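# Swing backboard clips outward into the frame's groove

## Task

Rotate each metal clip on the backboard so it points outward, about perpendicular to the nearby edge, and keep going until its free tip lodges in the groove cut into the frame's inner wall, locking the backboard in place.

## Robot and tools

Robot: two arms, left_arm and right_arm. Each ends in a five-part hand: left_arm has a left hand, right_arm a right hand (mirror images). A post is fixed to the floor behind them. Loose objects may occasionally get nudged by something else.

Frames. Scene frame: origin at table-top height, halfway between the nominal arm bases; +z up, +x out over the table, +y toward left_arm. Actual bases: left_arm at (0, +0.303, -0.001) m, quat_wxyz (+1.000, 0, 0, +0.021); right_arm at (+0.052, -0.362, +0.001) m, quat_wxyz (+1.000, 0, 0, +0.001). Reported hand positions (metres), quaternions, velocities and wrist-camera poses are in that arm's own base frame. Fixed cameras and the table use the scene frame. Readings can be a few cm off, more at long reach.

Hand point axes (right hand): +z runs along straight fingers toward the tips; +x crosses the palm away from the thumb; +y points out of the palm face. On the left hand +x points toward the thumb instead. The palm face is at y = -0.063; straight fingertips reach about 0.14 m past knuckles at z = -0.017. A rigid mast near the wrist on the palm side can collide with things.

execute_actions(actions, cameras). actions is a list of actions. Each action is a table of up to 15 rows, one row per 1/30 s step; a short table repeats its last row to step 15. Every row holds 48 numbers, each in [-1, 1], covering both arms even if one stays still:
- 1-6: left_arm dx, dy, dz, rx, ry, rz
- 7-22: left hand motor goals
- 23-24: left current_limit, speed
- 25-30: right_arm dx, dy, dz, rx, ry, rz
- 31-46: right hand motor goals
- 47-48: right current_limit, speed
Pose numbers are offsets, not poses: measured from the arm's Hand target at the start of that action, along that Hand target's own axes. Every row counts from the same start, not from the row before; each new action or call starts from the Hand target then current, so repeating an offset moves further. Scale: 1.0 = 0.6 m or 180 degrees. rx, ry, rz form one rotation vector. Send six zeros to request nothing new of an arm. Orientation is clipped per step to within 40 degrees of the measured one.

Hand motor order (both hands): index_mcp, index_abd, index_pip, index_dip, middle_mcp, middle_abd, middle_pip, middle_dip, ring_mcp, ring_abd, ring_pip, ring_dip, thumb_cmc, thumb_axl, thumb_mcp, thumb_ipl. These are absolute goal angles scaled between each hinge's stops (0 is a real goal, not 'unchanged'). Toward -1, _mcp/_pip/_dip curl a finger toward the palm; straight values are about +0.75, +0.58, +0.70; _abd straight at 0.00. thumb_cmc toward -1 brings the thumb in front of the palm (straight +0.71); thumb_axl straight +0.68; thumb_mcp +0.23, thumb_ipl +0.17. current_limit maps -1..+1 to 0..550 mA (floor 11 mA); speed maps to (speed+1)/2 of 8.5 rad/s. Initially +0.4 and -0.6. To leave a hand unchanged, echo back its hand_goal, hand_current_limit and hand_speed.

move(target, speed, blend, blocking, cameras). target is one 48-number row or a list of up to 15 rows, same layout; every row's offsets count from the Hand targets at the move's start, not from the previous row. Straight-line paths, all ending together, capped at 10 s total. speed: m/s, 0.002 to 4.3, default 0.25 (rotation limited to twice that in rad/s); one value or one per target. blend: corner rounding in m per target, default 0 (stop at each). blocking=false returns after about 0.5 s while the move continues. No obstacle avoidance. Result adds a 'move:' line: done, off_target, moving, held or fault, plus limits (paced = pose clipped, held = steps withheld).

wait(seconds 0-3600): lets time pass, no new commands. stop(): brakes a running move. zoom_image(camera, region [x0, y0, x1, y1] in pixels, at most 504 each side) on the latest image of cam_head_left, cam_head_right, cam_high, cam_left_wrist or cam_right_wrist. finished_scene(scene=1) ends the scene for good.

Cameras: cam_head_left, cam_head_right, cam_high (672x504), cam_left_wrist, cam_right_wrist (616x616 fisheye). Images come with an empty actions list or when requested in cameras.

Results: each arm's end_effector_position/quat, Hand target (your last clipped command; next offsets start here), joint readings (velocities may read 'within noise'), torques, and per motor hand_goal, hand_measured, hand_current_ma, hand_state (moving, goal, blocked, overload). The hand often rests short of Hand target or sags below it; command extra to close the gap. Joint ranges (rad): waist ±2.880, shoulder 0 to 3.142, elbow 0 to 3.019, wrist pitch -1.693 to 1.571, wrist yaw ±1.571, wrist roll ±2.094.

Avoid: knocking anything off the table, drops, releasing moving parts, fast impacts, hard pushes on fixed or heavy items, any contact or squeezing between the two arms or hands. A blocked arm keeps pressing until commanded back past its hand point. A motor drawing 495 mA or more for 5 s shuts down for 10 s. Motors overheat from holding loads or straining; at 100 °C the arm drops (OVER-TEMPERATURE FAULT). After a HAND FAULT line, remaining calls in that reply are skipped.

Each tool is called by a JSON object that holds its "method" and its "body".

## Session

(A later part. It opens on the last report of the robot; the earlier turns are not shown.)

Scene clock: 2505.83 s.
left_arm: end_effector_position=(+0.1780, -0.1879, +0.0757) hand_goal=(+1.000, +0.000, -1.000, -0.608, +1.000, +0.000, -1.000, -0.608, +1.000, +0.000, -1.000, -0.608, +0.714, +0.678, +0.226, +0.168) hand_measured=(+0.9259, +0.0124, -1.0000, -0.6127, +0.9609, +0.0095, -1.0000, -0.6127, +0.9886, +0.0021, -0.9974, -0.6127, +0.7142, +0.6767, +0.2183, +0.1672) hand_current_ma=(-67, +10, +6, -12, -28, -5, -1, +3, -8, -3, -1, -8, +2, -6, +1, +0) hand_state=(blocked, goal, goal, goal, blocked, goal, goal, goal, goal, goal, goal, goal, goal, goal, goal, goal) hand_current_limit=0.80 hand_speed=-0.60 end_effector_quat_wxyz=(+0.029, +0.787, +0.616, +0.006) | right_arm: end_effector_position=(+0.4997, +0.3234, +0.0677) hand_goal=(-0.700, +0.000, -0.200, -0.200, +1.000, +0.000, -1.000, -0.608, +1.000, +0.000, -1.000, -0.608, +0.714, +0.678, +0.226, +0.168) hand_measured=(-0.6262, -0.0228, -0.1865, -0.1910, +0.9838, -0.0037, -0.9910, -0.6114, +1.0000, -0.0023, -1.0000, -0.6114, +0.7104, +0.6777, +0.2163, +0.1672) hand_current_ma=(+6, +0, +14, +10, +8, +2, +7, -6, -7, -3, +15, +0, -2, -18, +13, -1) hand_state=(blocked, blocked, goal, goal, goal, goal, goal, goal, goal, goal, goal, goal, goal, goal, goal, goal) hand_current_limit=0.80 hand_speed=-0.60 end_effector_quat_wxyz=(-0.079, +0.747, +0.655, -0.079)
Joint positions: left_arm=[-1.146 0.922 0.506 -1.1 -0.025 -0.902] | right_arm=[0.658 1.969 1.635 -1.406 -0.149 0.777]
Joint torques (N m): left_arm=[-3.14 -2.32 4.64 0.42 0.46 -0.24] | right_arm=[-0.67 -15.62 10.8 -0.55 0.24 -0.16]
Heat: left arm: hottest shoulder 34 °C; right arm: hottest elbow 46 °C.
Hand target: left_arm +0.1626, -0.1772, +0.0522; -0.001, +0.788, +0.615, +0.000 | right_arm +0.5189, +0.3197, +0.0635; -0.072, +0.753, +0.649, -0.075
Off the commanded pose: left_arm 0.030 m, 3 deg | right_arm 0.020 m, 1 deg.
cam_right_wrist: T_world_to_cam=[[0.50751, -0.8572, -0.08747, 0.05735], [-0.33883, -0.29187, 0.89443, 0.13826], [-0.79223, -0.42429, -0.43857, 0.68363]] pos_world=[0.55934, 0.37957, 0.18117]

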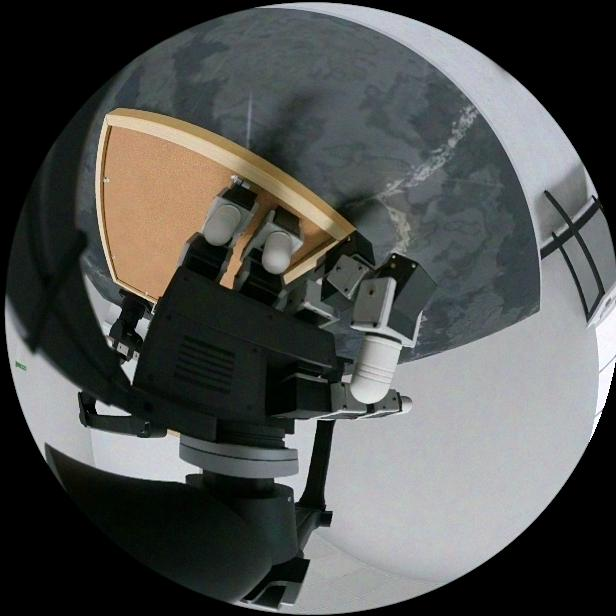

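{"method": "execute_actions", "body": {"actions": [[[0,0,0,0,0,0,1.0,0,-1.0,-0.608,1.0,0,-1.0,-0.608,1.0,0,-1.0,-0.608,0.714,0.678,0.226,0.168,0.8,-0.6,0.003,0.009,0,0,0,0,-0.7,0,-0.2,-0.2,1.0,0,-1.0,-0.608,1.0,0,-1.0,-0.608,0.714,0.678,0.226,0.168,0.8,-0.6]]], "cameras": ["cam_right_wrist"]}}

{"method": "zoom_image", "body": {"camera": "cam_right_wrist", "region": [210, 140, 280, 210]}}

Scene clock: 2507.93 s.
left_arm: end_effector_position=(+0.1780, -0.1879, +0.0757) hand_goal=(+1.000, +0.000, -1.000, -0.608, +1.000, +0.000, -1.000, -0.608, +1.000, +0.000, -1.000, -0.608, +0.714, +0.678, +0.226, +0.168) hand_measured=(+0.9259, +0.0109, -1.0000, -0.6127, +0.9609, +0.0080, -1.0000, -0.6127, +0.9886, +0.0021, -0.9974, -0.6127, +0.7142, +0.6777, +0.2183, +0.1672) hand_current_ma=(-69, +7, +0, -2, -16, -2, -3, +6, -11, -6, +4, -13, -2, -9, -6, +0) hand_state=(blocked, goal, goal, goal, blocked, goal, goal, goal, goal, goal, goal, goal, goal, goal, goal, goal) hand_current_limit=0.80 hand_speed=-0.60 end_effector_quat_wxyz=(+0.029, +0.787, +0.616, +0.006) | right_arm: end_effector_position=(+0.5011, +0.3245, +0.0678) hand_goal=(-0.700, +0.000, -0.200, -0.200, +1.000, +0.000, -1.000, -0.608, +1.000, +0.000, -1.000, -0.608, +0.714, +0.678, +0.226, +0.168) hand_measured=(-0.6262, -0.0228, -0.1865, -0.1897, +0.9838, -0.0052, -0.9910, -0.6114, +1.0000, +0.0036, -1.0000, -0.6114, +0.7092, +0.6767, +0.2163, +0.1681) hand_current_ma=(-4, +3, +5, -6, +2, -7, +8, +8, -4, +7, +3, -1, +3, -4, +9, +11) hand_state=(blocked, blocked, goal, goal, goal, goal, goal, goal, goal, goal, goal, goal, goal, goal, goal, goal) hand_current_limit=0.80 hand_speed=-0.60 end_effector_quat_wxyz=(-0.080, +0.745, +0.657, -0.082)
Joint positions: left_arm=[-1.146 0.922 0.506 -1.1 -0.025 -0.902] | right_arm=[0.658 1.977 1.65 -1.42 -0.149 0.771]
Joint torques (N m): left_arm=[-3.14 -2.26 4.64 0.4 0.45 -0.24] | right_arm=[-0.97 -15.15 11.12 -0.29 0.28 -0.16]
Heat: left arm: hottest shoulder 34 °C; right arm: hottest elbow 46 °C.
Hand target: left_arm +0.1626, -0.1772, +0.0522; -0.001, +0.788, +0.615, +0.000 | right_arm +0.5243, +0.3207, +0.0625; -0.072, +0.753, +0.649, -0.075
Off the commanded pose: left_arm 0.030 m, 3 deg | right_arm 0.024 m, 2 deg.
cam_right_wrist: T_world_to_cam=[[0.51172, -0.85468, -0.08757, 0.05472], [-0.33133, -0.29035, 0.89773, 0.1345], [-0.7927, -0.43037, -0.43175, 0.68699]] pos_world=[0.56113, 0.38148, 0.18066]

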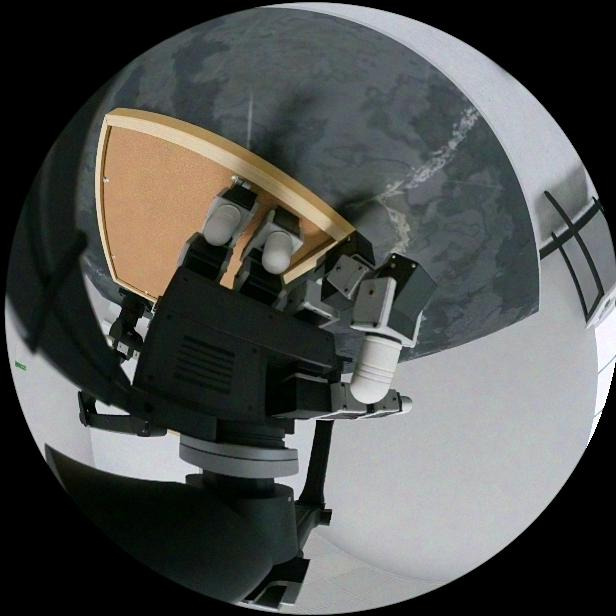

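Scaled by 7.200 from the camera's image (finer frame: 880x880).

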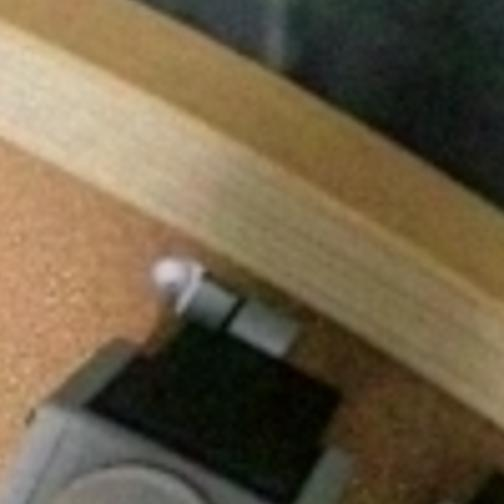

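{"method": "execute_actions", "body": {"actions": [[[0,0,0,0,0,0,1.0,0,-1.0,-0.608,1.0,0,-1.0,-0.608,1.0,0,-1.0,-0.608,0.714,0.678,0.226,0.168,0.8,-0.6,-0.003,0.012,-0.001,0,0,0,-0.7,0,-0.2,-0.2,1.0,0,-1.0,-0.608,1.0,0,-1.0,-0.608,0.714,0.678,0.226,0.168,0.8,-0.6]]], "cameras": ["cam_right_wrist"]}}

{"method": "zoom_image", "body": {"camera": "cam_right_wrist", "region": [210, 140, 280, 210]}}

Scene clock: 2510.23 s.
left_arm: end_effector_position=(+0.1780, -0.1879, +0.0757) hand_goal=(+1.000, +0.000, -1.000, -0.608, +1.000, +0.000, -1.000, -0.608, +1.000, +0.000, -1.000, -0.608, +0.714, +0.678, +0.226, +0.168) hand_measured=(+0.9259, +0.0124, -1.0000, -0.6127, +0.9597, +0.0080, -1.0000, -0.6127, +0.9886, +0.0021, -0.9974, -0.6127, +0.7142, +0.6777, +0.2193, +0.1672) hand_current_ma=(-67, +7, +7, -4, -31, -7, +6, +4, -11, -11, -7, -10, -8, -6, -6, +9) hand_state=(blocked, goal, goal, goal, blocked, goal, goal, goal, goal, goal, goal, goal, goal, goal, goal, goal) hand_current_limit=0.80 hand_speed=-0.60 end_effector_quat_wxyz=(+0.029, +0.787, +0.616, +0.006) | right_arm: end_effector_position=(+0.5044, +0.3245, +0.0675) hand_goal=(-0.700, +0.000, -0.200, -0.200, +1.000, +0.000, -1.000, -0.608, +1.000, +0.000, -1.000, -0.608, +0.714, +0.678, +0.226, +0.168) hand_measured=(-0.6262, -0.0213, -0.1878, -0.1897, +0.9838, -0.0052, -0.9910, -0.6114, +1.0000, +0.0036, -1.0000, -0.6114, +0.7092, +0.6767, +0.2163, +0.1672) hand_current_ma=(+15, +16, +14, +9, -3, -13, -2, -9, +0, -6, +5, +2, +12, -18, +3, +3) hand_state=(blocked, blocked, goal, goal, goal, goal, goal, goal, goal, goal, goal, goal, goal, goal, goal, goal) hand_current_limit=0.80 hand_speed=-0.60 end_effector_quat_wxyz=(-0.081, +0.742, +0.660, -0.084)
Joint positions: left_arm=[-1.146 0.922 0.506 -1.1 -0.025 -0.902] | right_arm=[0.653 1.985 1.662 -1.429 -0.149 0.755]
Joint torques (N m): left_arm=[-3.08 -2.32 4.64 0.4 0.46 -0.24] | right_arm=[-1.32 -15.09 11.23 -0.13 0.34 -0.12]
Heat: left arm: hottest shoulder 34 °C; right arm: hottest elbow 47 °C.
Hand target: left_arm +0.1626, -0.1772, +0.0522; -0.001, +0.788, +0.615, +0.000 | right_arm +0.5312, +0.3178, +0.0616; -0.072, +0.753, +0.649, -0.075
Off the commanded pose: left_arm 0.030 m, 3 deg | right_arm 0.028 m, 2 deg.
cam_right_wrist: T_world_to_cam=[[0.52018, -0.84931, -0.08995, 0.04716], [-0.3249, -0.29418, 0.89883, 0.13382], [-0.78985, -0.43833, -0.42897, 0.69049]] pos_world=[0.56433, 0.38209, 0.18016]

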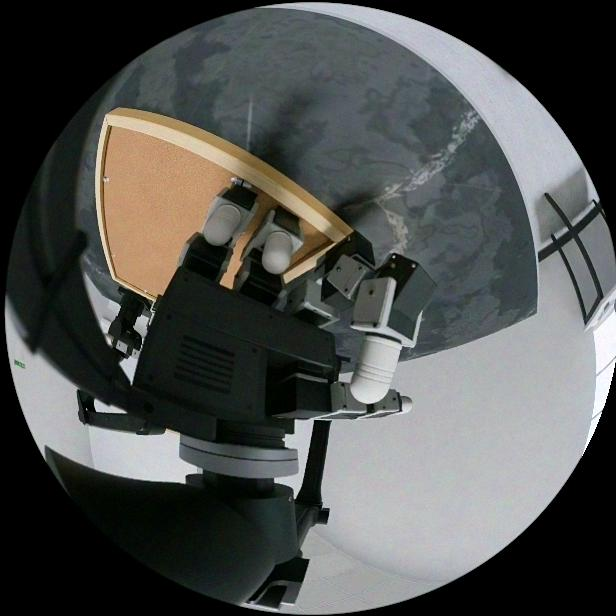

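Scaled by 7.200 from the camera's image (finer frame: 880x880).

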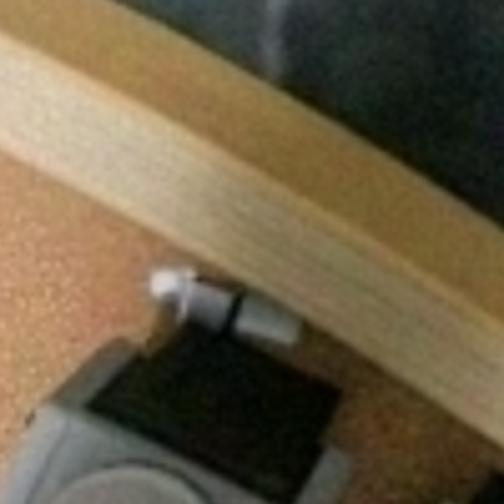

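{"method": "execute_actions", "body": {"actions": [[[0,0,0,0,0,0,1.0,0,-1.0,-0.608,1.0,0,-1.0,-0.608,1.0,0,-1.0,-0.608,0.714,0.678,0.226,0.168,0.8,-0.6,0.002,0.01,-0.001,0,0,0,-0.7,0,-0.2,-0.2,1.0,0,-1.0,-0.608,1.0,0,-1.0,-0.608,0.714,0.678,0.226,0.168,0.8,-0.6]]], "cameras": ["cam_right_wrist"]}}

{"method": "zoom_image", "body": {"camera": "cam_right_wrist", "region": [210, 140, 280, 210]}}

Scene clock: 2512.90 s.
left_arm: end_effector_position=(+0.1780, -0.1879, +0.0757) hand_goal=(+1.000, +0.000, -1.000, -0.608, +1.000, +0.000, -1.000, -0.608, +1.000, +0.000, -1.000, -0.608, +0.714, +0.678, +0.226, +0.168) hand_measured=(+0.9259, +0.0109, -1.0000, -0.6127, +0.9597, +0.0095, -1.0000, -0.6127, +0.9886, +0.0021, -0.9974, -0.6127, +0.7142, +0.6777, +0.2183, +0.1672) hand_current_ma=(-61, +9, +9, -7, -22, +0, +10, +4, -6, -8, +5, -6, -5, -4, -8, +2) hand_state=(blocked, goal, goal, goal, blocked, goal, goal, goal, goal, goal, goal, goal, goal, goal, goal, goal) hand_current_limit=0.80 hand_speed=-0.60 end_effector_quat_wxyz=(+0.029, +0.787, +0.616, +0.006) | right_arm: end_effector_position=(+0.5116, +0.3215, +0.0674) hand_goal=(-0.700, +0.000, -0.200, -0.200, +1.000, +0.000, -1.000, -0.608, +1.000, +0.000, -1.000, -0.608, +0.714, +0.678, +0.226, +0.168) hand_measured=(-0.6262, -0.0228, -0.1865, -0.1910, +1.0000, -0.0066, -0.9897, -0.6114, +1.0000, +0.0124, -1.0000, -0.6114, +0.7092, +0.6767, +0.2163, +0.1681) hand_current_ma=(+12, +6, +21, +14, +0, -19, +11, -5, -5, +0, +29, +1, +1, -20, -7, +7) hand_state=(blocked, blocked, goal, goal, goal, goal, goal, goal, goal, goal, goal, goal, goal, goal, goal, goal) hand_current_limit=0.80 hand_speed=-0.60 end_effector_quat_wxyz=(-0.083, +0.745, +0.657, -0.085)
Joint positions: left_arm=[-1.146 0.922 0.506 -1.1 -0.025 -0.902] | right_arm=[0.641 1.998 1.682 -1.44 -0.15 0.752]
Joint torques (N m): left_arm=[-3.19 -2.26 4.63 0.4 0.46 -0.24] | right_arm=[-0.97 -15.21 11.38 -0.09 0.43 -0.14]
Heat: left arm: hottest shoulder 34 °C; right arm: hottest elbow 47 °C.
Hand target: left_arm +0.1626, -0.1772, +0.0522; -0.001, +0.788, +0.615, +0.000 | right_arm +0.5374, +0.3180, +0.0609; -0.072, +0.753, +0.649, -0.075
Off the commanded pose: left_arm 0.030 m, 3 deg | right_arm 0.027 m, 2 deg.
cam_right_wrist: T_world_to_cam=[[0.51208, -0.85403, -0.09171, 0.04664], [-0.32454, -0.29123, 0.89992, 0.13412], [-0.79527, -0.43107, -0.4263, 0.69498]] pos_world=[0.57234, 0.37848, 0.17985]

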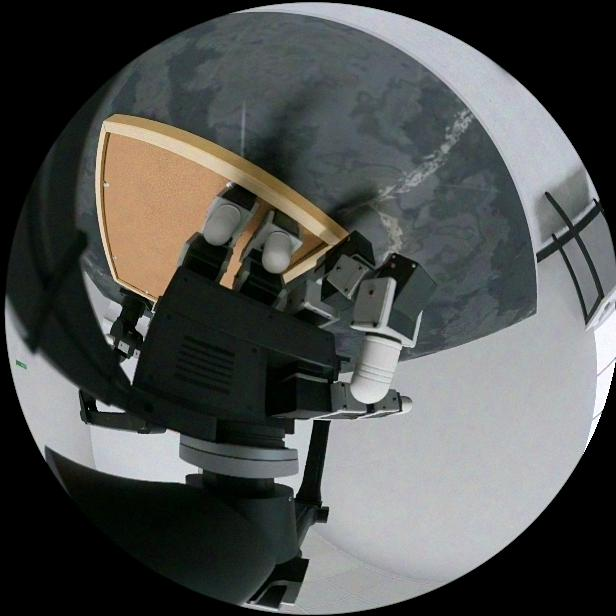

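Scaled by 7.200 from the camera's image (finer frame: 880x880).

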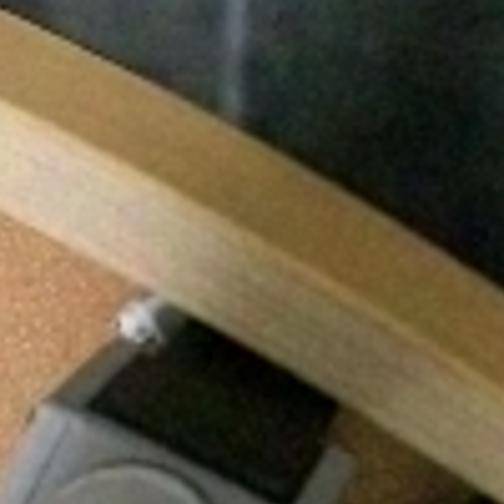

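{"method": "move", "body": {"target": [[0,0,0,0,0,0,1.0,0,-1.0,-0.608,1.0,0,-1.0,-0.608,1.0,0,-1.0,-0.608,0.714,0.678,0.226,0.168,0.8,-0.6,0.0,-0.035,-0.025,0,0,0,-0.7,0,-0.2,-0.2,1.0,0,-1.0,-0.608,1.0,0,-1.0,-0.608,0.714,0.678,0.226,0.168,0.8,-0.6],[0,0,0,0,0,0,1.0,0,-1.0,-0.608,1.0,0,-1.0,-0.608,1.0,0,-1.0,-0.608,0.714,0.678,0.226,0.168,0.8,-0.6,0.0,-0.05,-0.06,0,0,0,-0.7,0,-0.2,-0.2,1.0,0,-1.0,-0.608,1.0,0,-1.0,-0.608,0.714,0.678,0.226,0.168,0.8,-0.6]], "speed": 0.06, "cameras": ["cam_right_wrist","cam_high"]}}

{"method": "zoom_image", "body": {"camera": "cam_right_wrist", "region": [200, 130, 280, 210]}}

Scene clock: 2517.53 s.
left_arm: end_effector_position=(+0.1780, -0.1879, +0.0757) hand_goal=(+1.000, +0.000, -1.000, -0.608, +1.000, +0.000, -1.000, -0.608, +1.000, +0.000, -1.000, -0.608, +0.714, +0.678, +0.226, +0.168) hand_measured=(+0.9259, +0.0124, -1.0000, -0.6127, +0.9597, +0.0080, -1.0000, -0.6127, +0.9886, +0.0021, -0.9974, -0.6140, +0.7142, +0.6777, +0.2183, +0.1681) hand_current_ma=(-59, +5, +8, -2, -23, -6, -3, +2, -9, -6, -5, -10, -8, -5, +3, +1) hand_state=(blocked, goal, goal, goal, blocked, goal, goal, goal, goal, goal, goal, goal, goal, goal, goal, goal) hand_current_limit=0.80 hand_speed=-0.60 end_effector_quat_wxyz=(+0.029, +0.787, +0.616, +0.006) | right_arm: end_effector_position=(+0.5077, +0.3143, +0.0823) hand_goal=(-0.700, +0.000, -0.200, -0.200, +1.000, +0.000, -1.000, -0.608, +1.000, +0.000, -1.000, -0.608, +0.714, +0.678, +0.226, +0.168) hand_measured=(-0.6262, -0.0228, -0.1878, -0.1910, +0.9983, -0.0081, -0.9820, -0.6114, +0.9971, +0.0065, -0.9987, -0.6114, +0.7092, +0.6777, +0.2163, +0.1681) hand_current_ma=(+9, +13, -3, +13, +10, -14, +11, -8, -6, +1, +10, -7, -6, -15, -2, +5) hand_state=(blocked, blocked, goal, goal, goal, goal, goal, goal, goal, goal, goal, goal, goal, goal, goal, goal) hand_current_limit=0.80 hand_speed=-0.60 end_effector_quat_wxyz=(-0.073, +0.747, +0.655, -0.090)
Joint positions: left_arm=[-1.146 0.922 0.506 -1.1 -0.025 -0.902] | right_arm=[0.642 1.974 1.682 -1.472 -0.13 0.76]
Joint torques (N m): left_arm=[-3.14 -2.26 4.64 0.42 0.46 -0.24] | right_arm=[1.49 -18.9 11.38 -0.88 -0.05 0.03]
Heat: left arm: hottest shoulder 34 °C; right arm: hottest elbow 48 °C.
Hand target: left_arm +0.1626, -0.1772, +0.0522; -0.001, +0.788, +0.615, +0.000 | right_arm +0.5157, +0.3221, +0.1022; -0.072, +0.753, +0.649, -0.075
Off the commanded pose: left_arm 0.030 m, 3 deg | right_arm 0.023 m, 2 deg.
move: off_target (right_arm)
cam_right_wrist: T_world_to_cam=[[0.51002, -0.85731, -0.06997, 0.04408], [-0.32996, -0.27012, 0.90452, 0.11303], [-0.79436, -0.43824, -0.42064, 0.69656]] pos_world=[0.56813, 0.37358, 0.19385]
Images, in order (width x height): cam_high 672x504, cam_right_wrist 616x616.

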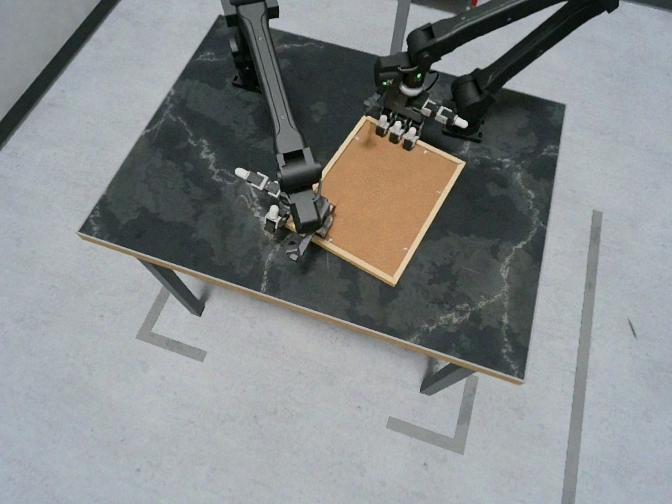

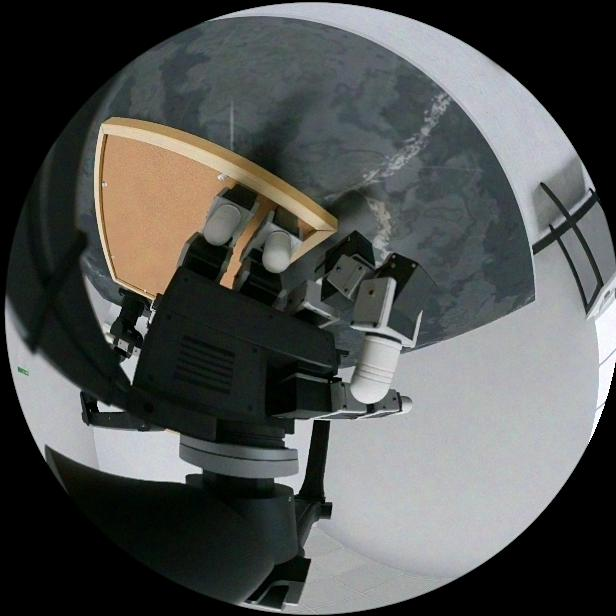

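Scaled by 6.300 from the camera's image (finer frame: 880x880).

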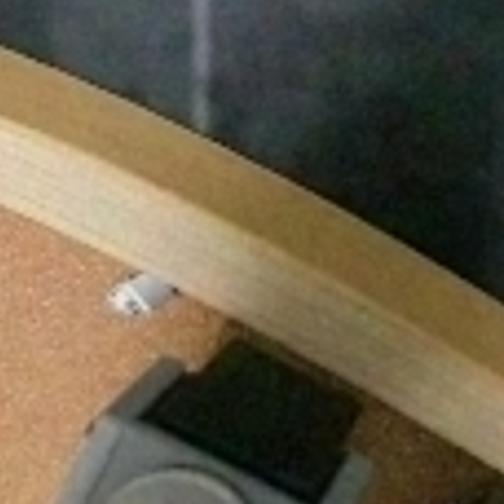

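{"method": "zoom_image", "body": {"camera": "cam_high", "region": [315, 225, 345, 255]}}

Scaled by 16.800 from the camera's image (finer frame: 960x720).

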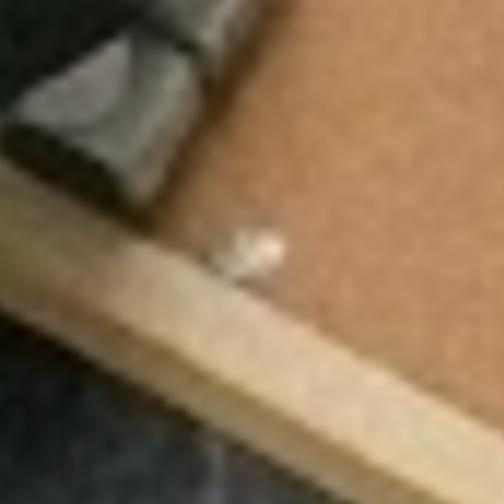

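{"method": "move", "body": {"target": [0,0,0,0,0,0,1.0,0,-1.0,-0.608,1.0,0,-1.0,-0.608,1.0,0,-1.0,-0.608,0.714,0.678,0.226,0.168,0.8,-0.6,-0.0018,-0.015,0.0627,0,0,0,-0.7,0,-0.2,-0.2,1.0,0,-1.0,-0.608,1.0,0,-1.0,-0.608,0.714,0.678,0.226,0.168,0.8,-0.6], "speed": 0.05, "cameras": ["cam_right_wrist","cam_high"]}}

{"method": "zoom_image", "body": {"camera": "cam_right_wrist", "region": [210, 140, 280, 210]}}

{"method": "zoom_image", "body": {"camera": "cam_high", "region": [300, 210, 360, 270]}}

Scene clock: 2532.10 s.
left_arm: end_effector_position=(+0.1780, -0.1879, +0.0757) hand_goal=(+1.000, +0.000, -1.000, -0.608, +1.000, +0.000, -1.000, -0.608, +1.000, +0.000, -1.000, -0.608, +0.714, +0.678, +0.226, +0.168) hand_measured=(+0.9259, +0.0124, -1.0000, -0.6127, +0.9597, +0.0095, -1.0000, -0.6140, +0.9886, +0.0021, -0.9974, -0.6140, +0.7129, +0.6777, +0.2183, +0.1672) hand_current_ma=(-62, +6, +3, -13, -25, -4, +3, +6, -5, -3, -4, -12, -5, -2, -1, -2) hand_state=(blocked, goal, goal, goal, blocked, goal, goal, goal, goal, goal, goal, goal, goal, goal, goal, goal) hand_current_limit=0.80 hand_speed=-0.60 end_effector_quat_wxyz=(+0.029, +0.787, +0.616, +0.006) | right_arm: end_effector_position=(+0.5071, +0.3190, +0.0772) hand_goal=(-0.700, +0.000, -0.200, -0.200, +1.000, +0.000, -1.000, -0.608, +1.000, +0.000, -1.000, -0.608, +0.714, +0.678, +0.226, +0.168) hand_measured=(-0.6262, -0.0228, -0.1878, -0.1910, +0.9898, -0.0081, -1.0000, -0.6089, +0.9754, +0.0065, -1.0000, -0.6114, +0.7092, +0.6767, +0.2163, +0.1672) hand_current_ma=(+20, +12, +8, -2, +9, -16, +14, +5, -9, -12, -7, +3, +12, +11, +3, +14) hand_state=(blocked, blocked, goal, goal, goal, goal, goal, goal, blocked, goal, goal, goal, goal, goal, goal, goal) hand_current_limit=0.80 hand_speed=-0.60 end_effector_quat_wxyz=(-0.070, +0.750, +0.654, -0.069)
Joint positions: left_arm=[-1.146 0.922 0.506 -1.1 -0.025 -0.902] | right_arm=[0.65 1.957 1.641 -1.403 -0.13 0.778]
Joint torques (N m): left_arm=[-3.14 -2.32 4.63 0.4 0.46 -0.24] | right_arm=[2.14 -17.73 6.89 -0.01 -0.13 0.03]
Heat: left arm: hottest shoulder 34 °C; right arm: hottest elbow 50 °C.
Hand target: left_arm +0.1626, -0.1772, +0.0522; -0.001, +0.788, +0.615, +0.000 | right_arm +0.4992, +0.3227, +0.0673; -0.072, +0.753, +0.649, -0.075
Off the commanded pose: left_arm 0.030 m, 3 deg | right_arm 0.013 m, 1 deg.
move: off_target (right_arm)
cam_right_wrist: T_world_to_cam=[[0.50431, -0.86055, -0.07159, 0.0522], [-0.36455, -0.28732, 0.88575, 0.14323], [-0.7828, -0.42059, -0.45862, 0.68734]] pos_world=[0.56393, 0.37517, 0.19209]
Images, in order (width x height): cam_high 672x504, cam_right_wrist 616x616.

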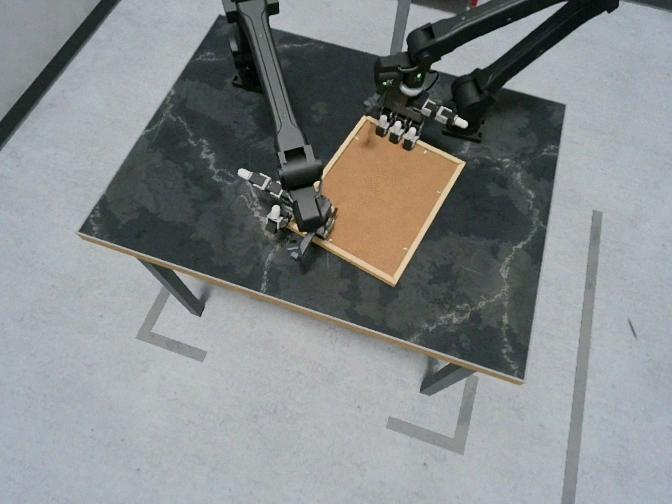

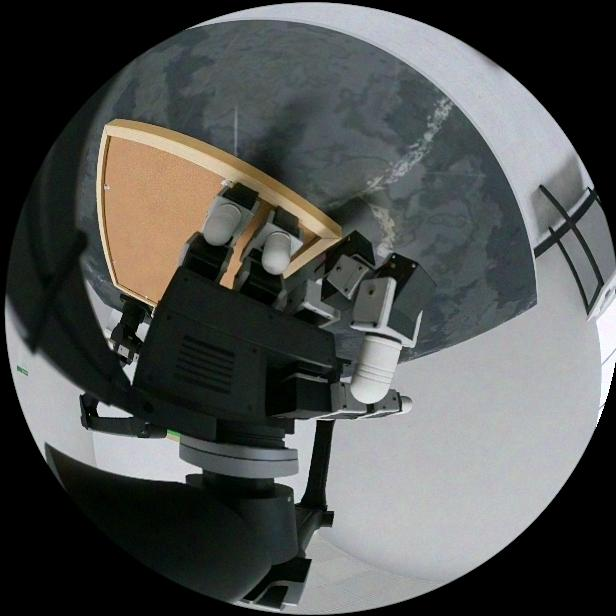

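Scaled by 7.200 from the camera's image (finer frame: 880x880).

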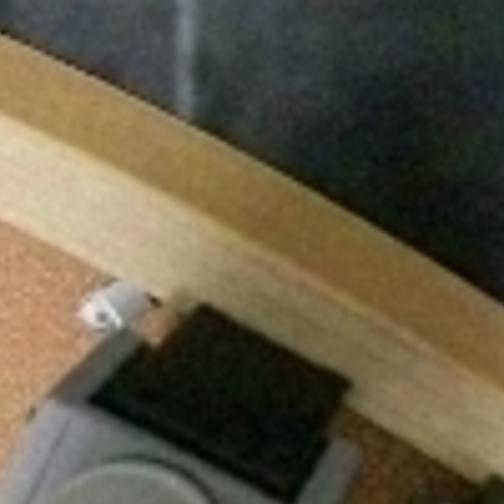

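Scaled by 8.400 from the camera's image (finer frame: 960x720).

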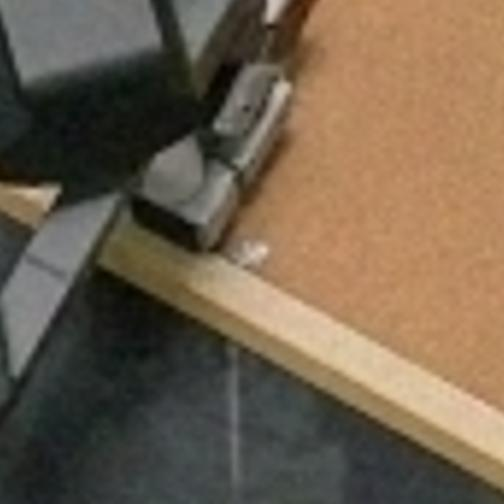

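{"method": "move", "body": {"target": [[0,0,0,0,0,0,1.0,0,-1.0,-0.608,1.0,0,-1.0,-0.608,1.0,0,-1.0,-0.608,0.714,0.678,0.226,0.168,0.8,-0.6,0,0,-0.04,0,0,0,-0.7,0,-0.2,-0.2,1.0,0,-1.0,-0.608,1.0,0,-1.0,-0.608,0.714,0.678,0.226,0.168,0.8,-0.6],[0,0,0,0,0,0,1.0,0,-1.0,-0.608,1.0,0,-1.0,-0.608,1.0,0,-1.0,-0.608,0.714,0.678,0.226,0.168,0.8,-0.6,0,-0.02,-0.04,0,0,0,-0.7,0,-0.2,-0.2,1.0,0,-1.0,-0.608,1.0,0,-1.0,-0.608,0.714,0.678,0.226,0.168,0.8,-0.6],[0,0,0,0,0,0,1.0,0,-1.0,-0.608,1.0,0,-1.0,-0.608,1.0,0,-1.0,-0.608,0.714,0.678,0.226,0.168,0.8,-0.6,0,-0.015,0.0,0,0,0,-0.7,0,-0.2,-0.2,1.0,0,-1.0,-0.608,1.0,0,-1.0,-0.608,0.714,0.678,0.226,0.168,0.8,-0.6]], "speed": 0.05, "cameras": ["cam_right_wrist","cam_high"]}}

{"method": "zoom_image", "body": {"camera": "cam_right_wrist", "region": [210, 140, 280, 210]}}

{"method": "zoom_image", "body": {"camera": "cam_high", "region": [300, 210, 360, 270]}}

Scene clock: 2536.90 s.
left_arm: end_effector_position=(+0.1780, -0.1879, +0.0757) hand_goal=(+1.000, +0.000, -1.000, -0.608, +1.000, +0.000, -1.000, -0.608, +1.000, +0.000, -1.000, -0.608, +0.714, +0.678, +0.226, +0.168) hand_measured=(+0.9259, +0.0124, -1.0000, -0.6127, +0.9597, +0.0095, -1.0000, -0.6127, +0.9886, +0.0021, -0.9974, -0.6127, +0.7142, +0.6767, +0.2193, +0.1681) hand_current_ma=(-68, +12, +3, -4, -31, -7, -2, +0, -9, -8, -5, -9, +0, -2, -6, +3) hand_state=(blocked, goal, goal, goal, blocked, goal, goal, goal, goal, goal, goal, goal, goal, goal, goal, goal) hand_current_limit=0.80 hand_speed=-0.60 end_effector_quat_wxyz=(+0.029, +0.787, +0.616, +0.006) | right_arm: end_effector_position=(+0.4950, +0.3219, +0.0762) hand_goal=(-0.700, +0.000, -0.200, -0.200, +1.000, +0.000, -1.000, -0.608, +1.000, +0.000, -1.000, -0.608, +0.714, +0.678, +0.226, +0.168) hand_measured=(-0.6262, -0.0228, -0.1878, -0.1910, +0.9898, -0.0081, -0.9949, -0.6089, +0.9717, +0.0021, -0.9974, -0.6114, +0.7092, +0.6777, +0.2163, +0.1672) hand_current_ma=(-2, +2, +3, +9, +10, -13, +8, -10, -8, +6, -7, -6, +0, -16, -6, +5) hand_state=(blocked, blocked, goal, goal, goal, goal, goal, goal, blocked, goal, goal, goal, goal, goal, goal, goal) hand_current_limit=0.80 hand_speed=-0.60 end_effector_quat_wxyz=(-0.070, +0.749, +0.655, -0.070)
Joint positions: left_arm=[-1.146 0.922 0.506 -1.1 -0.025 -0.902] | right_arm=[0.667 1.938 1.608 -1.389 -0.132 0.791]
Joint torques (N m): left_arm=[-3.14 -2.32 4.64 0.39 0.46 -0.24] | right_arm=[1.61 -17.08 7.66 -0.05 -0.15 0.03]
Heat: left arm: hottest shoulder 34 °C; right arm: hottest elbow 49 °C.
Hand target: left_arm +0.1626, -0.1772, +0.0522; -0.001, +0.788, +0.615, +0.000 | right_arm +0.4904, +0.3241, +0.0691; -0.072, +0.753, +0.649, -0.075
Off the commanded pose: left_arm 0.030 m, 3 deg | right_arm 0.009 m, 1 deg.
move: done
cam_right_wrist: T_world_to_cam=[[0.50813, -0.85833, -0.07119, 0.05801], [-0.36255, -0.28814, 0.8863, 0.13978], [-0.78125, -0.42455, -0.4576, 0.67908]] pos_world=[0.55173, 0.37837, 0.19099]
Images, in order (width x height): cam_high 672x504, cam_right_wrist 616x616.

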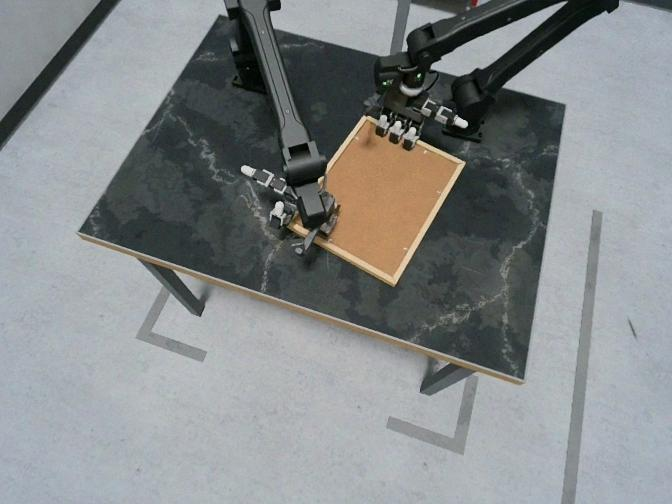

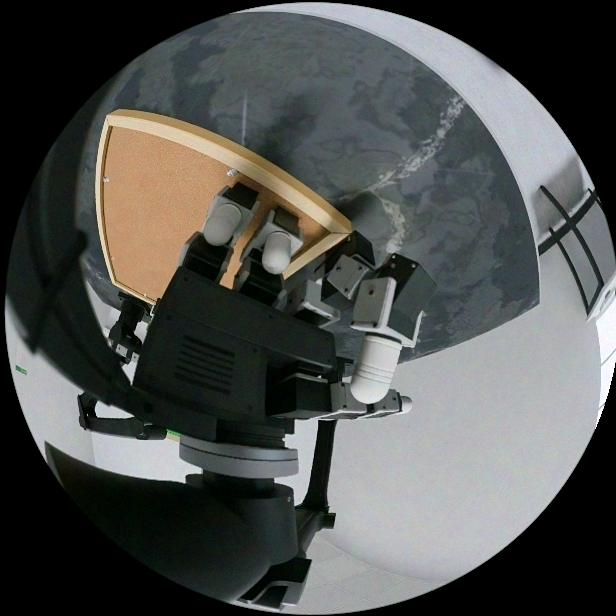

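Scaled by 7.200 from the camera's image (finer frame: 880x880).

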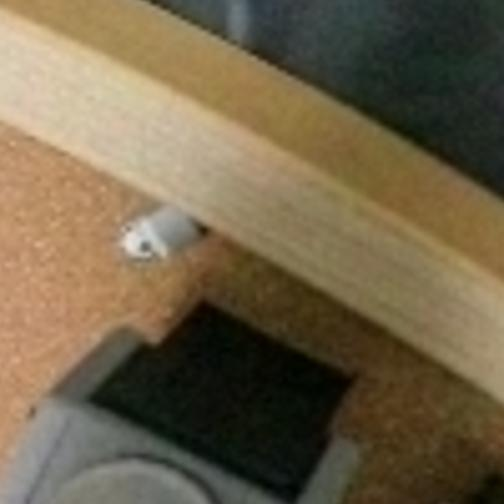

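Scaled by 8.400 from the camera's image (finer frame: 960x720).

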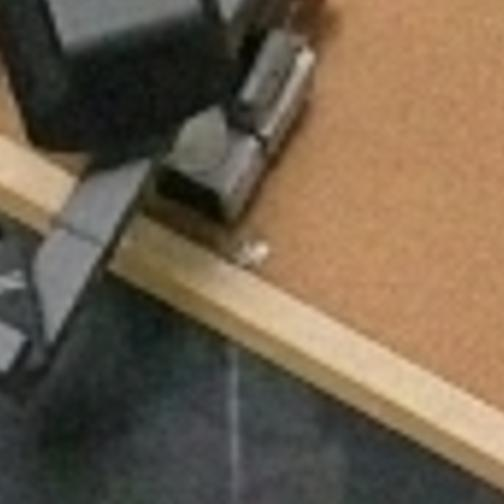

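{"method": "move", "body": {"target": [0,0,0,0,0,0,1.0,0,-1.0,-0.608,1.0,0,-1.0,-0.608,1.0,0,-1.0,-0.608,0.714,0.678,0.226,0.168,0.8,-0.6,0.006,0.004,0.018,0,0,0,-0.7,0,-0.2,-0.2,1.0,0,-1.0,-0.608,1.0,0,-1.0,-0.608,0.714,0.678,0.226,0.168,0.8,-0.6], "speed": 0.05, "cameras": ["cam_right_wrist"]}}

{"method": "zoom_image", "body": {"camera": "cam_right_wrist", "region": [210, 140, 280, 210]}}

Scene clock: 2539.93 s.
left_arm: end_effector_position=(+0.1780, -0.1879, +0.0757) hand_goal=(+1.000, +0.000, -1.000, -0.608, +1.000, +0.000, -1.000, -0.608, +1.000, +0.000, -1.000, -0.608, +0.714, +0.678, +0.226, +0.168) hand_measured=(+0.9259, +0.0139, -1.0000, -0.6140, +0.9597, +0.0095, -1.0000, -0.6140, +0.9886, +0.0036, -0.9987, -0.6127, +0.7142, +0.6767, +0.2183, +0.1672) hand_current_ma=(-63, +7, +2, -10, -24, -3, +6, +12, -6, -14, +1, -10, -3, -8, -5, +6) hand_state=(blocked, goal, goal, goal, blocked, goal, goal, goal, goal, goal, goal, goal, goal, goal, goal, goal) hand_current_limit=0.80 hand_speed=-0.60 end_effector_quat_wxyz=(+0.029, +0.787, +0.616, +0.006) | right_arm: end_effector_position=(+0.4962, +0.3248, +0.0694) hand_goal=(-0.700, +0.000, -0.200, -0.200, +1.000, +0.000, -1.000, -0.608, +1.000, +0.000, -1.000, -0.608, +0.714, +0.678, +0.226, +0.168) hand_measured=(-0.6249, -0.0213, -0.1878, -0.1897, +0.9874, -0.0052, -1.0000, -0.6076, +0.9717, +0.0021, -1.0000, -0.6114, +0.7092, +0.6777, +0.2153, +0.1681) hand_current_ma=(+14, +3, +11, -4, +4, -14, -6, +9, -12, +17, +18, -1, -2, -7, +18, -8) hand_state=(blocked, blocked, goal, goal, goal, goal, goal, goal, blocked, goal, goal, goal, goal, goal, goal, goal) hand_current_limit=0.80 hand_speed=-0.60 end_effector_quat_wxyz=(-0.070, +0.749, +0.655, -0.067)
Joint positions: left_arm=[-1.146 0.922 0.506 -1.1 -0.025 -0.902] | right_arm=[0.669 1.947 1.604 -1.369 -0.133 0.794]
Joint torques (N m): left_arm=[-3.08 -2.32 4.66 0.42 0.46 -0.24] | right_arm=[1.61 -16.62 7.53 0.06 -0.14 0.03]
Heat: left arm: hottest shoulder 34 °C; right arm: hottest elbow 48 °C.
Hand target: left_arm +0.1626, -0.1772, +0.0522; -0.001, +0.788, +0.615, +0.000 | right_arm +0.4911, +0.3273, +0.0581; -0.072, +0.753, +0.649, -0.075
Off the commanded pose: left_arm 0.030 m, 3 deg | right_arm 0.013 m, 1 deg.
move: off_target (right_arm)
cam_right_wrist: T_world_to_cam=[[0.5076, -0.85849, -0.07303, 0.05991], [-0.36624, -0.29171, 0.88361, 0.15024], [-0.77988, -0.42178, -0.46249, 0.67693]] pos_world=[0.55253, 0.38077, 0.1847]

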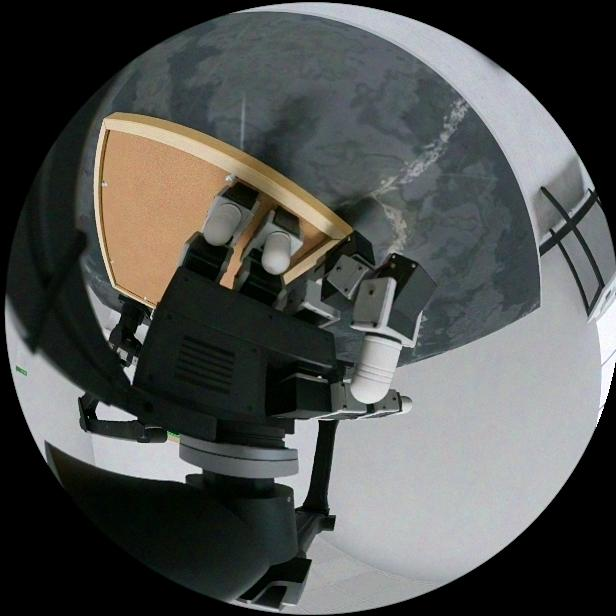

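Scaled by 7.200 from the camera's image (finer frame: 880x880).

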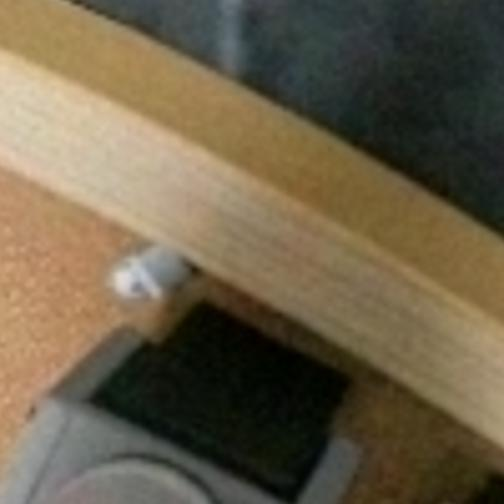

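{"method": "execute_actions", "body": {"actions": [[[0,0,0,0,0,0,1.0,0,-1.0,-0.608,1.0,0,-1.0,-0.608,1.0,0,-1.0,-0.608,0.714,0.678,0.226,0.168,0.8,-0.6,0.002,0.018,-0.004,0,0,0,-0.7,0,-0.2,-0.2,1.0,0,-1.0,-0.608,1.0,0,-1.0,-0.608,0.714,0.678,0.226,0.168,0.8,-0.6]]], "cameras": ["cam_right_wrist"]}}

{"method": "zoom_image", "body": {"camera": "cam_right_wrist", "region": [210, 140, 280, 210]}}

Scene clock: 2545.63 s.
left_arm: end_effector_position=(+0.1780, -0.1879, +0.0757) hand_goal=(+1.000, +0.000, -1.000, -0.608, +1.000, +0.000, -1.000, -0.608, +1.000, +0.000, -1.000, -0.608, +0.714, +0.678, +0.226, +0.168) hand_measured=(+0.9259, +0.0124, -1.0000, -0.6127, +0.9597, +0.0095, -1.0000, -0.6127, +0.9886, +0.0021, -0.9974, -0.6127, +0.7142, +0.6767, +0.2193, +0.1672) hand_current_ma=(-72, +10, +7, -1, -26, -3, +4, +15, -5, -9, -5, -16, -6, -7, -7, -4) hand_state=(blocked, goal, goal, goal, blocked, goal, goal, goal, goal, goal, goal, goal, goal, goal, goal, goal) hand_current_limit=0.80 hand_speed=-0.60 end_effector_quat_wxyz=(+0.029, +0.787, +0.616, +0.006) | right_arm: end_effector_position=(+0.4956, +0.3246, +0.0682) hand_goal=(-0.700, +0.000, -0.200, -0.200, +1.000, +0.000, -1.000, -0.608, +1.000, +0.000, -1.000, -0.608, +0.714, +0.678, +0.226, +0.168) hand_measured=(-0.6262, -0.0228, -0.1865, -0.1910, +0.9862, -0.0037, -1.0000, -0.6076, +0.9717, +0.0021, -1.0000, -0.6114, +0.7092, +0.6767, +0.2163, +0.1681) hand_current_ma=(+17, +5, +3, +1, +22, -3, -2, -10, -10, -1, +8, +3, -14, -9, -4, +5) hand_state=(blocked, blocked, goal, goal, goal, goal, goal, goal, blocked, goal, goal, goal, goal, goal, goal, goal) hand_current_limit=0.80 hand_speed=-0.60 end_effector_quat_wxyz=(-0.071, +0.749, +0.655, -0.069)
Joint positions: left_arm=[-1.146 0.922 0.506 -1.1 -0.025 -0.902] | right_arm=[0.669 1.949 1.604 -1.371 -0.135 0.794]
Joint torques (N m): left_arm=[-3.14 -2.32 4.64 0.4 0.46 -0.24] | right_arm=[0.62 -15.56 10 -0.46 -0.07 -0.09]
Heat: left arm: hottest shoulder 34 °C; right arm: hottest elbow 48 °C.
Hand target: left_arm +0.1626, -0.1772, +0.0522; -0.001, +0.788, +0.615, +0.000 | right_arm +0.5022, +0.3269, +0.0582; -0.072, +0.753, +0.649, -0.075
Off the commanded pose: left_arm 0.030 m, 3 deg | right_arm 0.012 m, 1 deg.
cam_right_wrist: T_world_to_cam=[[0.50715, -0.85867, -0.07407, 0.06027], [-0.36313, -0.29083, 0.88519, 0.14916], [-0.78163, -0.42202, -0.4593, 0.67659]] pos_world=[0.55243, 0.38067, 0.18319]

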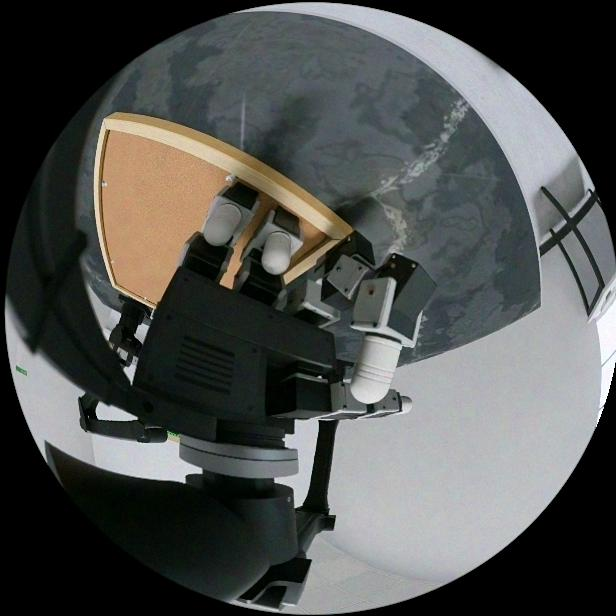

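Scaled by 7.200 from the camera's image (finer frame: 880x880).

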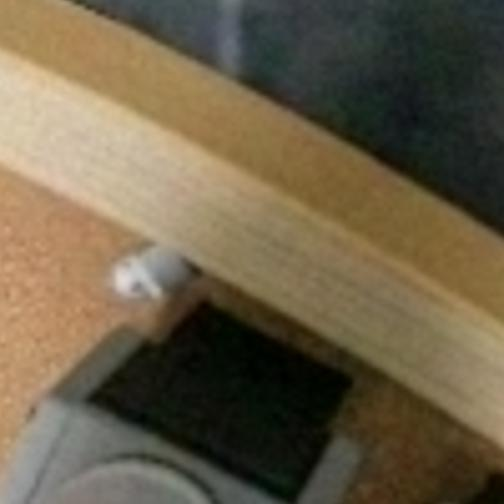

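{"method": "execute_actions", "body": {"actions": [[[0,0,0,0,0,0,1.0,0,-1.0,-0.608,1.0,0,-1.0,-0.608,1.0,0,-1.0,-0.608,0.714,0.678,0.226,0.168,0.8,-0.6,0.004,0.013,-0.006,0,0,0,-0.7,0,-0.2,-0.2,1.0,0,-1.0,-0.608,1.0,0,-1.0,-0.608,0.714,0.678,0.226,0.168,0.8,-0.6]]], "cameras": ["cam_right_wrist"]}}

{"method": "zoom_image", "body": {"camera": "cam_right_wrist", "region": [210, 140, 280, 210]}}

Scene clock: 2547.60 s.
left_arm: end_effector_position=(+0.1780, -0.1879, +0.0757) hand_goal=(+1.000, +0.000, -1.000, -0.608, +1.000, +0.000, -1.000, -0.608, +1.000, +0.000, -1.000, -0.608, +0.714, +0.678, +0.226, +0.168) hand_measured=(+0.9259, +0.0124, -1.0000, -0.6127, +0.9597, +0.0095, -0.9987, -0.6127, +0.9886, +0.0021, -0.9974, -0.6127, +0.7142, +0.6777, +0.2183, +0.1681) hand_current_ma=(-67, +11, -2, -12, -26, -6, -7, +8, -12, -7, -3, -11, -4, -12, +0, +2) hand_state=(blocked, goal, goal, goal, blocked, goal, goal, goal, goal, goal, goal, goal, goal, goal, goal, goal) hand_current_limit=0.80 hand_speed=-0.60 end_effector_quat_wxyz=(+0.029, +0.787, +0.616, +0.006) | right_arm: end_effector_position=(+0.4991, +0.3274, +0.0678) hand_goal=(-0.700, +0.000, -0.200, -0.200, +1.000, +0.000, -1.000, -0.608, +1.000, +0.000, -1.000, -0.608, +0.714, +0.678, +0.226, +0.168) hand_measured=(-0.6262, -0.0213, -0.1865, -0.1910, +0.9862, -0.0052, -0.9987, -0.6076, +0.9742, +0.0036, -1.0000, -0.6114, +0.7104, +0.6767, +0.2163, +0.1672) hand_current_ma=(+8, +9, -4, -8, +21, -7, +4, +4, +0, -7, -5, +7, -15, -2, +12, +13) hand_state=(blocked, blocked, goal, goal, goal, goal, goal, goal, blocked, goal, goal, goal, goal, goal, goal, goal) hand_current_limit=0.80 hand_speed=-0.60 end_effector_quat_wxyz=(-0.075, +0.750, +0.653, -0.072)
Joint positions: left_arm=[-1.146 0.922 0.506 -1.1 -0.025 -0.902] | right_arm=[0.667 1.966 1.631 -1.389 -0.142 0.794]
Joint torques (N m): left_arm=[-3.14 -2.26 4.64 0.4 0.46 -0.24] | right_arm=[0.38 -15.21 10.51 -0.65 -0.04 -0.15]
Heat: left arm: hottest shoulder 34 °C; right arm: hottest elbow 48 °C.
Hand target: left_arm +0.1626, -0.1772, +0.0522; -0.001, +0.788, +0.615, +0.000 | right_arm +0.5108, +0.3282, +0.0600; -0.072, +0.753, +0.649, -0.075
Off the commanded pose: left_arm 0.030 m, 3 deg | right_arm 0.014 m, 1 deg.
cam_right_wrist: T_world_to_cam=[[0.5033, -0.86036, -0.08044, 0.06389], [-0.35399, -0.29021, 0.88908, 0.14654], [-0.78828, -0.419, -0.45062, 0.68202]] pos_world=[0.55734, 0.38327, 0.18218]

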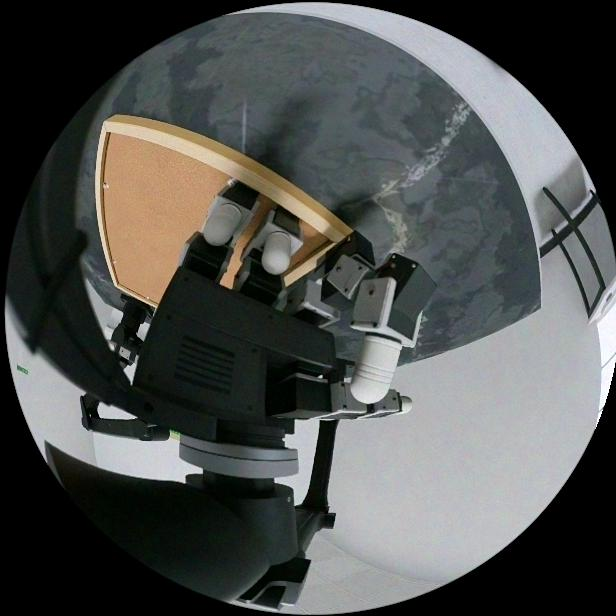

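Scaled by 7.200 from the camera's image (finer frame: 880x880).

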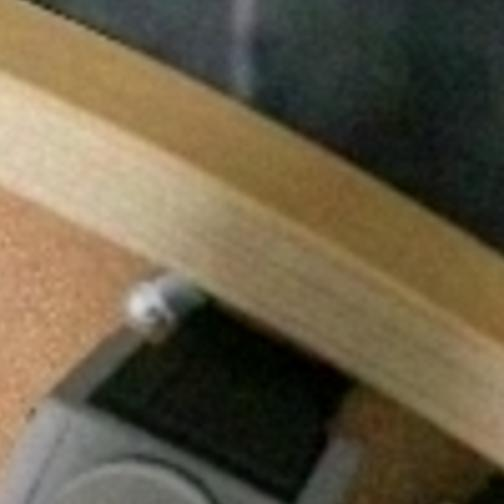

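{"method": "execute_actions", "body": {"actions": [], "cameras": ["cam_right_wrist","cam_high"]}}

{"method": "zoom_image", "body": {"camera": "cam_right_wrist", "region": [210, 140, 280, 210]}}

{"method": "zoom_image", "body": {"camera": "cam_high", "region": [285, 195, 375, 285]}}

Scene clock: 2552.80 s.
left_arm: end_effector_position=(+0.1780, -0.1879, +0.0757) hand_goal=(+1.000, +0.000, -1.000, -0.608, +1.000, +0.000, -1.000, -0.608, +1.000, +0.000, -1.000, -0.608, +0.714, +0.678, +0.226, +0.168) hand_measured=(+0.9259, +0.0124, -1.0000, -0.6127, +0.9597, +0.0095, -1.0000, -0.6127, +0.9886, +0.0021, -0.9974, -0.6127, +0.7142, +0.6777, +0.2193, +0.1672) hand_current_ma=(-67, +13, +1, -6, -25, -3, +1, +2, -10, -4, +3, -7, -5, -6, -6, +1) hand_state=(blocked, goal, goal, goal, blocked, goal, goal, goal, goal, goal, goal, goal, goal, goal, goal, goal) hand_current_limit=0.80 hand_speed=-0.60 end_effector_quat_wxyz=(+0.029, +0.787, +0.616, +0.006) | right_arm: end_effector_position=(+0.4991, +0.3274, +0.0678) hand_goal=(-0.700, +0.000, -0.200, -0.200, +1.000, +0.000, -1.000, -0.608, +1.000, +0.000, -1.000, -0.608, +0.714, +0.678, +0.226, +0.168) hand_measured=(-0.6262, -0.0213, -0.1878, -0.1897, +0.9862, -0.0052, -1.0000, -0.6076, +0.9742, +0.0051, -1.0000, -0.6114, +0.7092, +0.6767, +0.2163, +0.1681) hand_current_ma=(+6, +5, +10, +6, +7, -14, +5, +7, -7, -6, +18, -16, +11, -19, +0, +15) hand_state=(blocked, blocked, goal, goal, goal, goal, goal, goal, blocked, goal, goal, goal, goal, goal, goal, goal) hand_current_limit=0.80 hand_speed=-0.60 end_effector_quat_wxyz=(-0.075, +0.750, +0.653, -0.072)
Joint positions: left_arm=[-1.146 0.922 0.506 -1.1 -0.025 -0.902] | right_arm=[0.667 1.966 1.631 -1.389 -0.142 0.794]
Joint velocities: within noise
Joint torques (N m): left_arm=[-3.19 -2.32 4.64 0.4 0.46 -0.24] | right_arm=[0.26 -15.5 10.45 -0.65 -0.04 -0.15]
Heat: left arm: hottest shoulder 34 °C; right arm: hottest elbow 48 °C.
Hand target: left_arm +0.1626, -0.1772, +0.0522; -0.001, +0.788, +0.615, +0.000 | right_arm +0.5108, +0.3282, +0.0600; -0.072, +0.753, +0.649, -0.075
Off the commanded pose: left_arm 0.030 m, 3 deg | right_arm 0.014 m, 1 deg.
camera_calibration:
cam_right_wrist: T_world_to_cam=[[0.5033, -0.86036, -0.08044, 0.06389], [-0.35399, -0.29021, 0.88908, 0.14654], [-0.78828, -0.419, -0.45062, 0.68202]] pos_world=[0.55734, 0.38327, 0.18218]
Images, in order (width x height): cam_high 672x504, cam_right_wrist 616x616.

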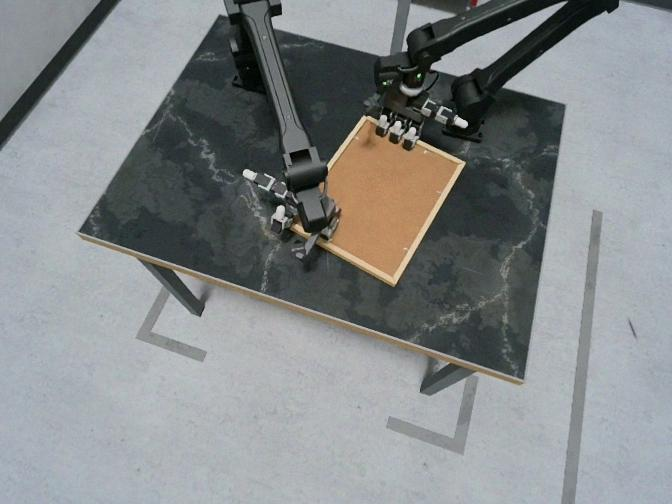

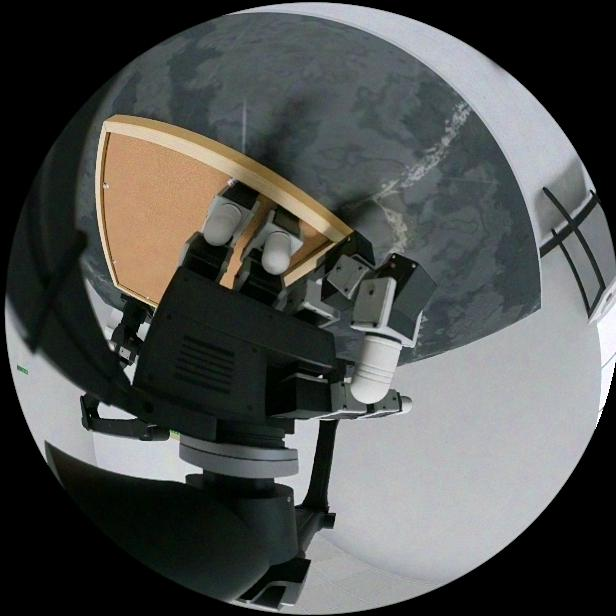

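Scaled by 7.200 from the camera's image (finer frame: 880x880).

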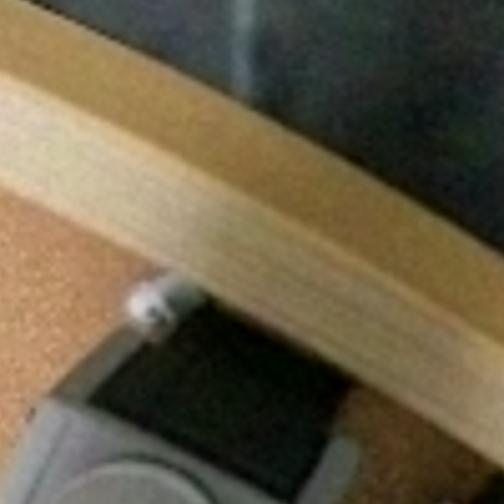

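Scaled by 5.600 from the camera's image (finer frame: 960x720).

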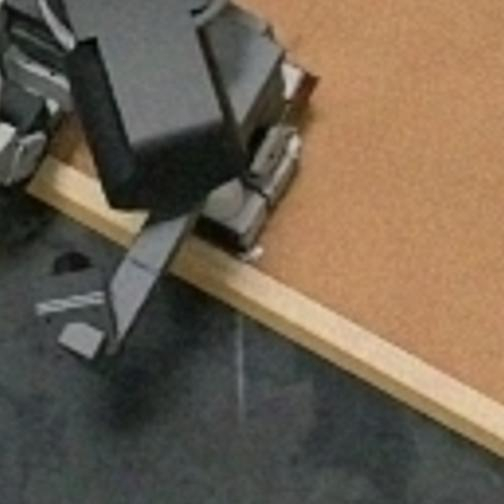

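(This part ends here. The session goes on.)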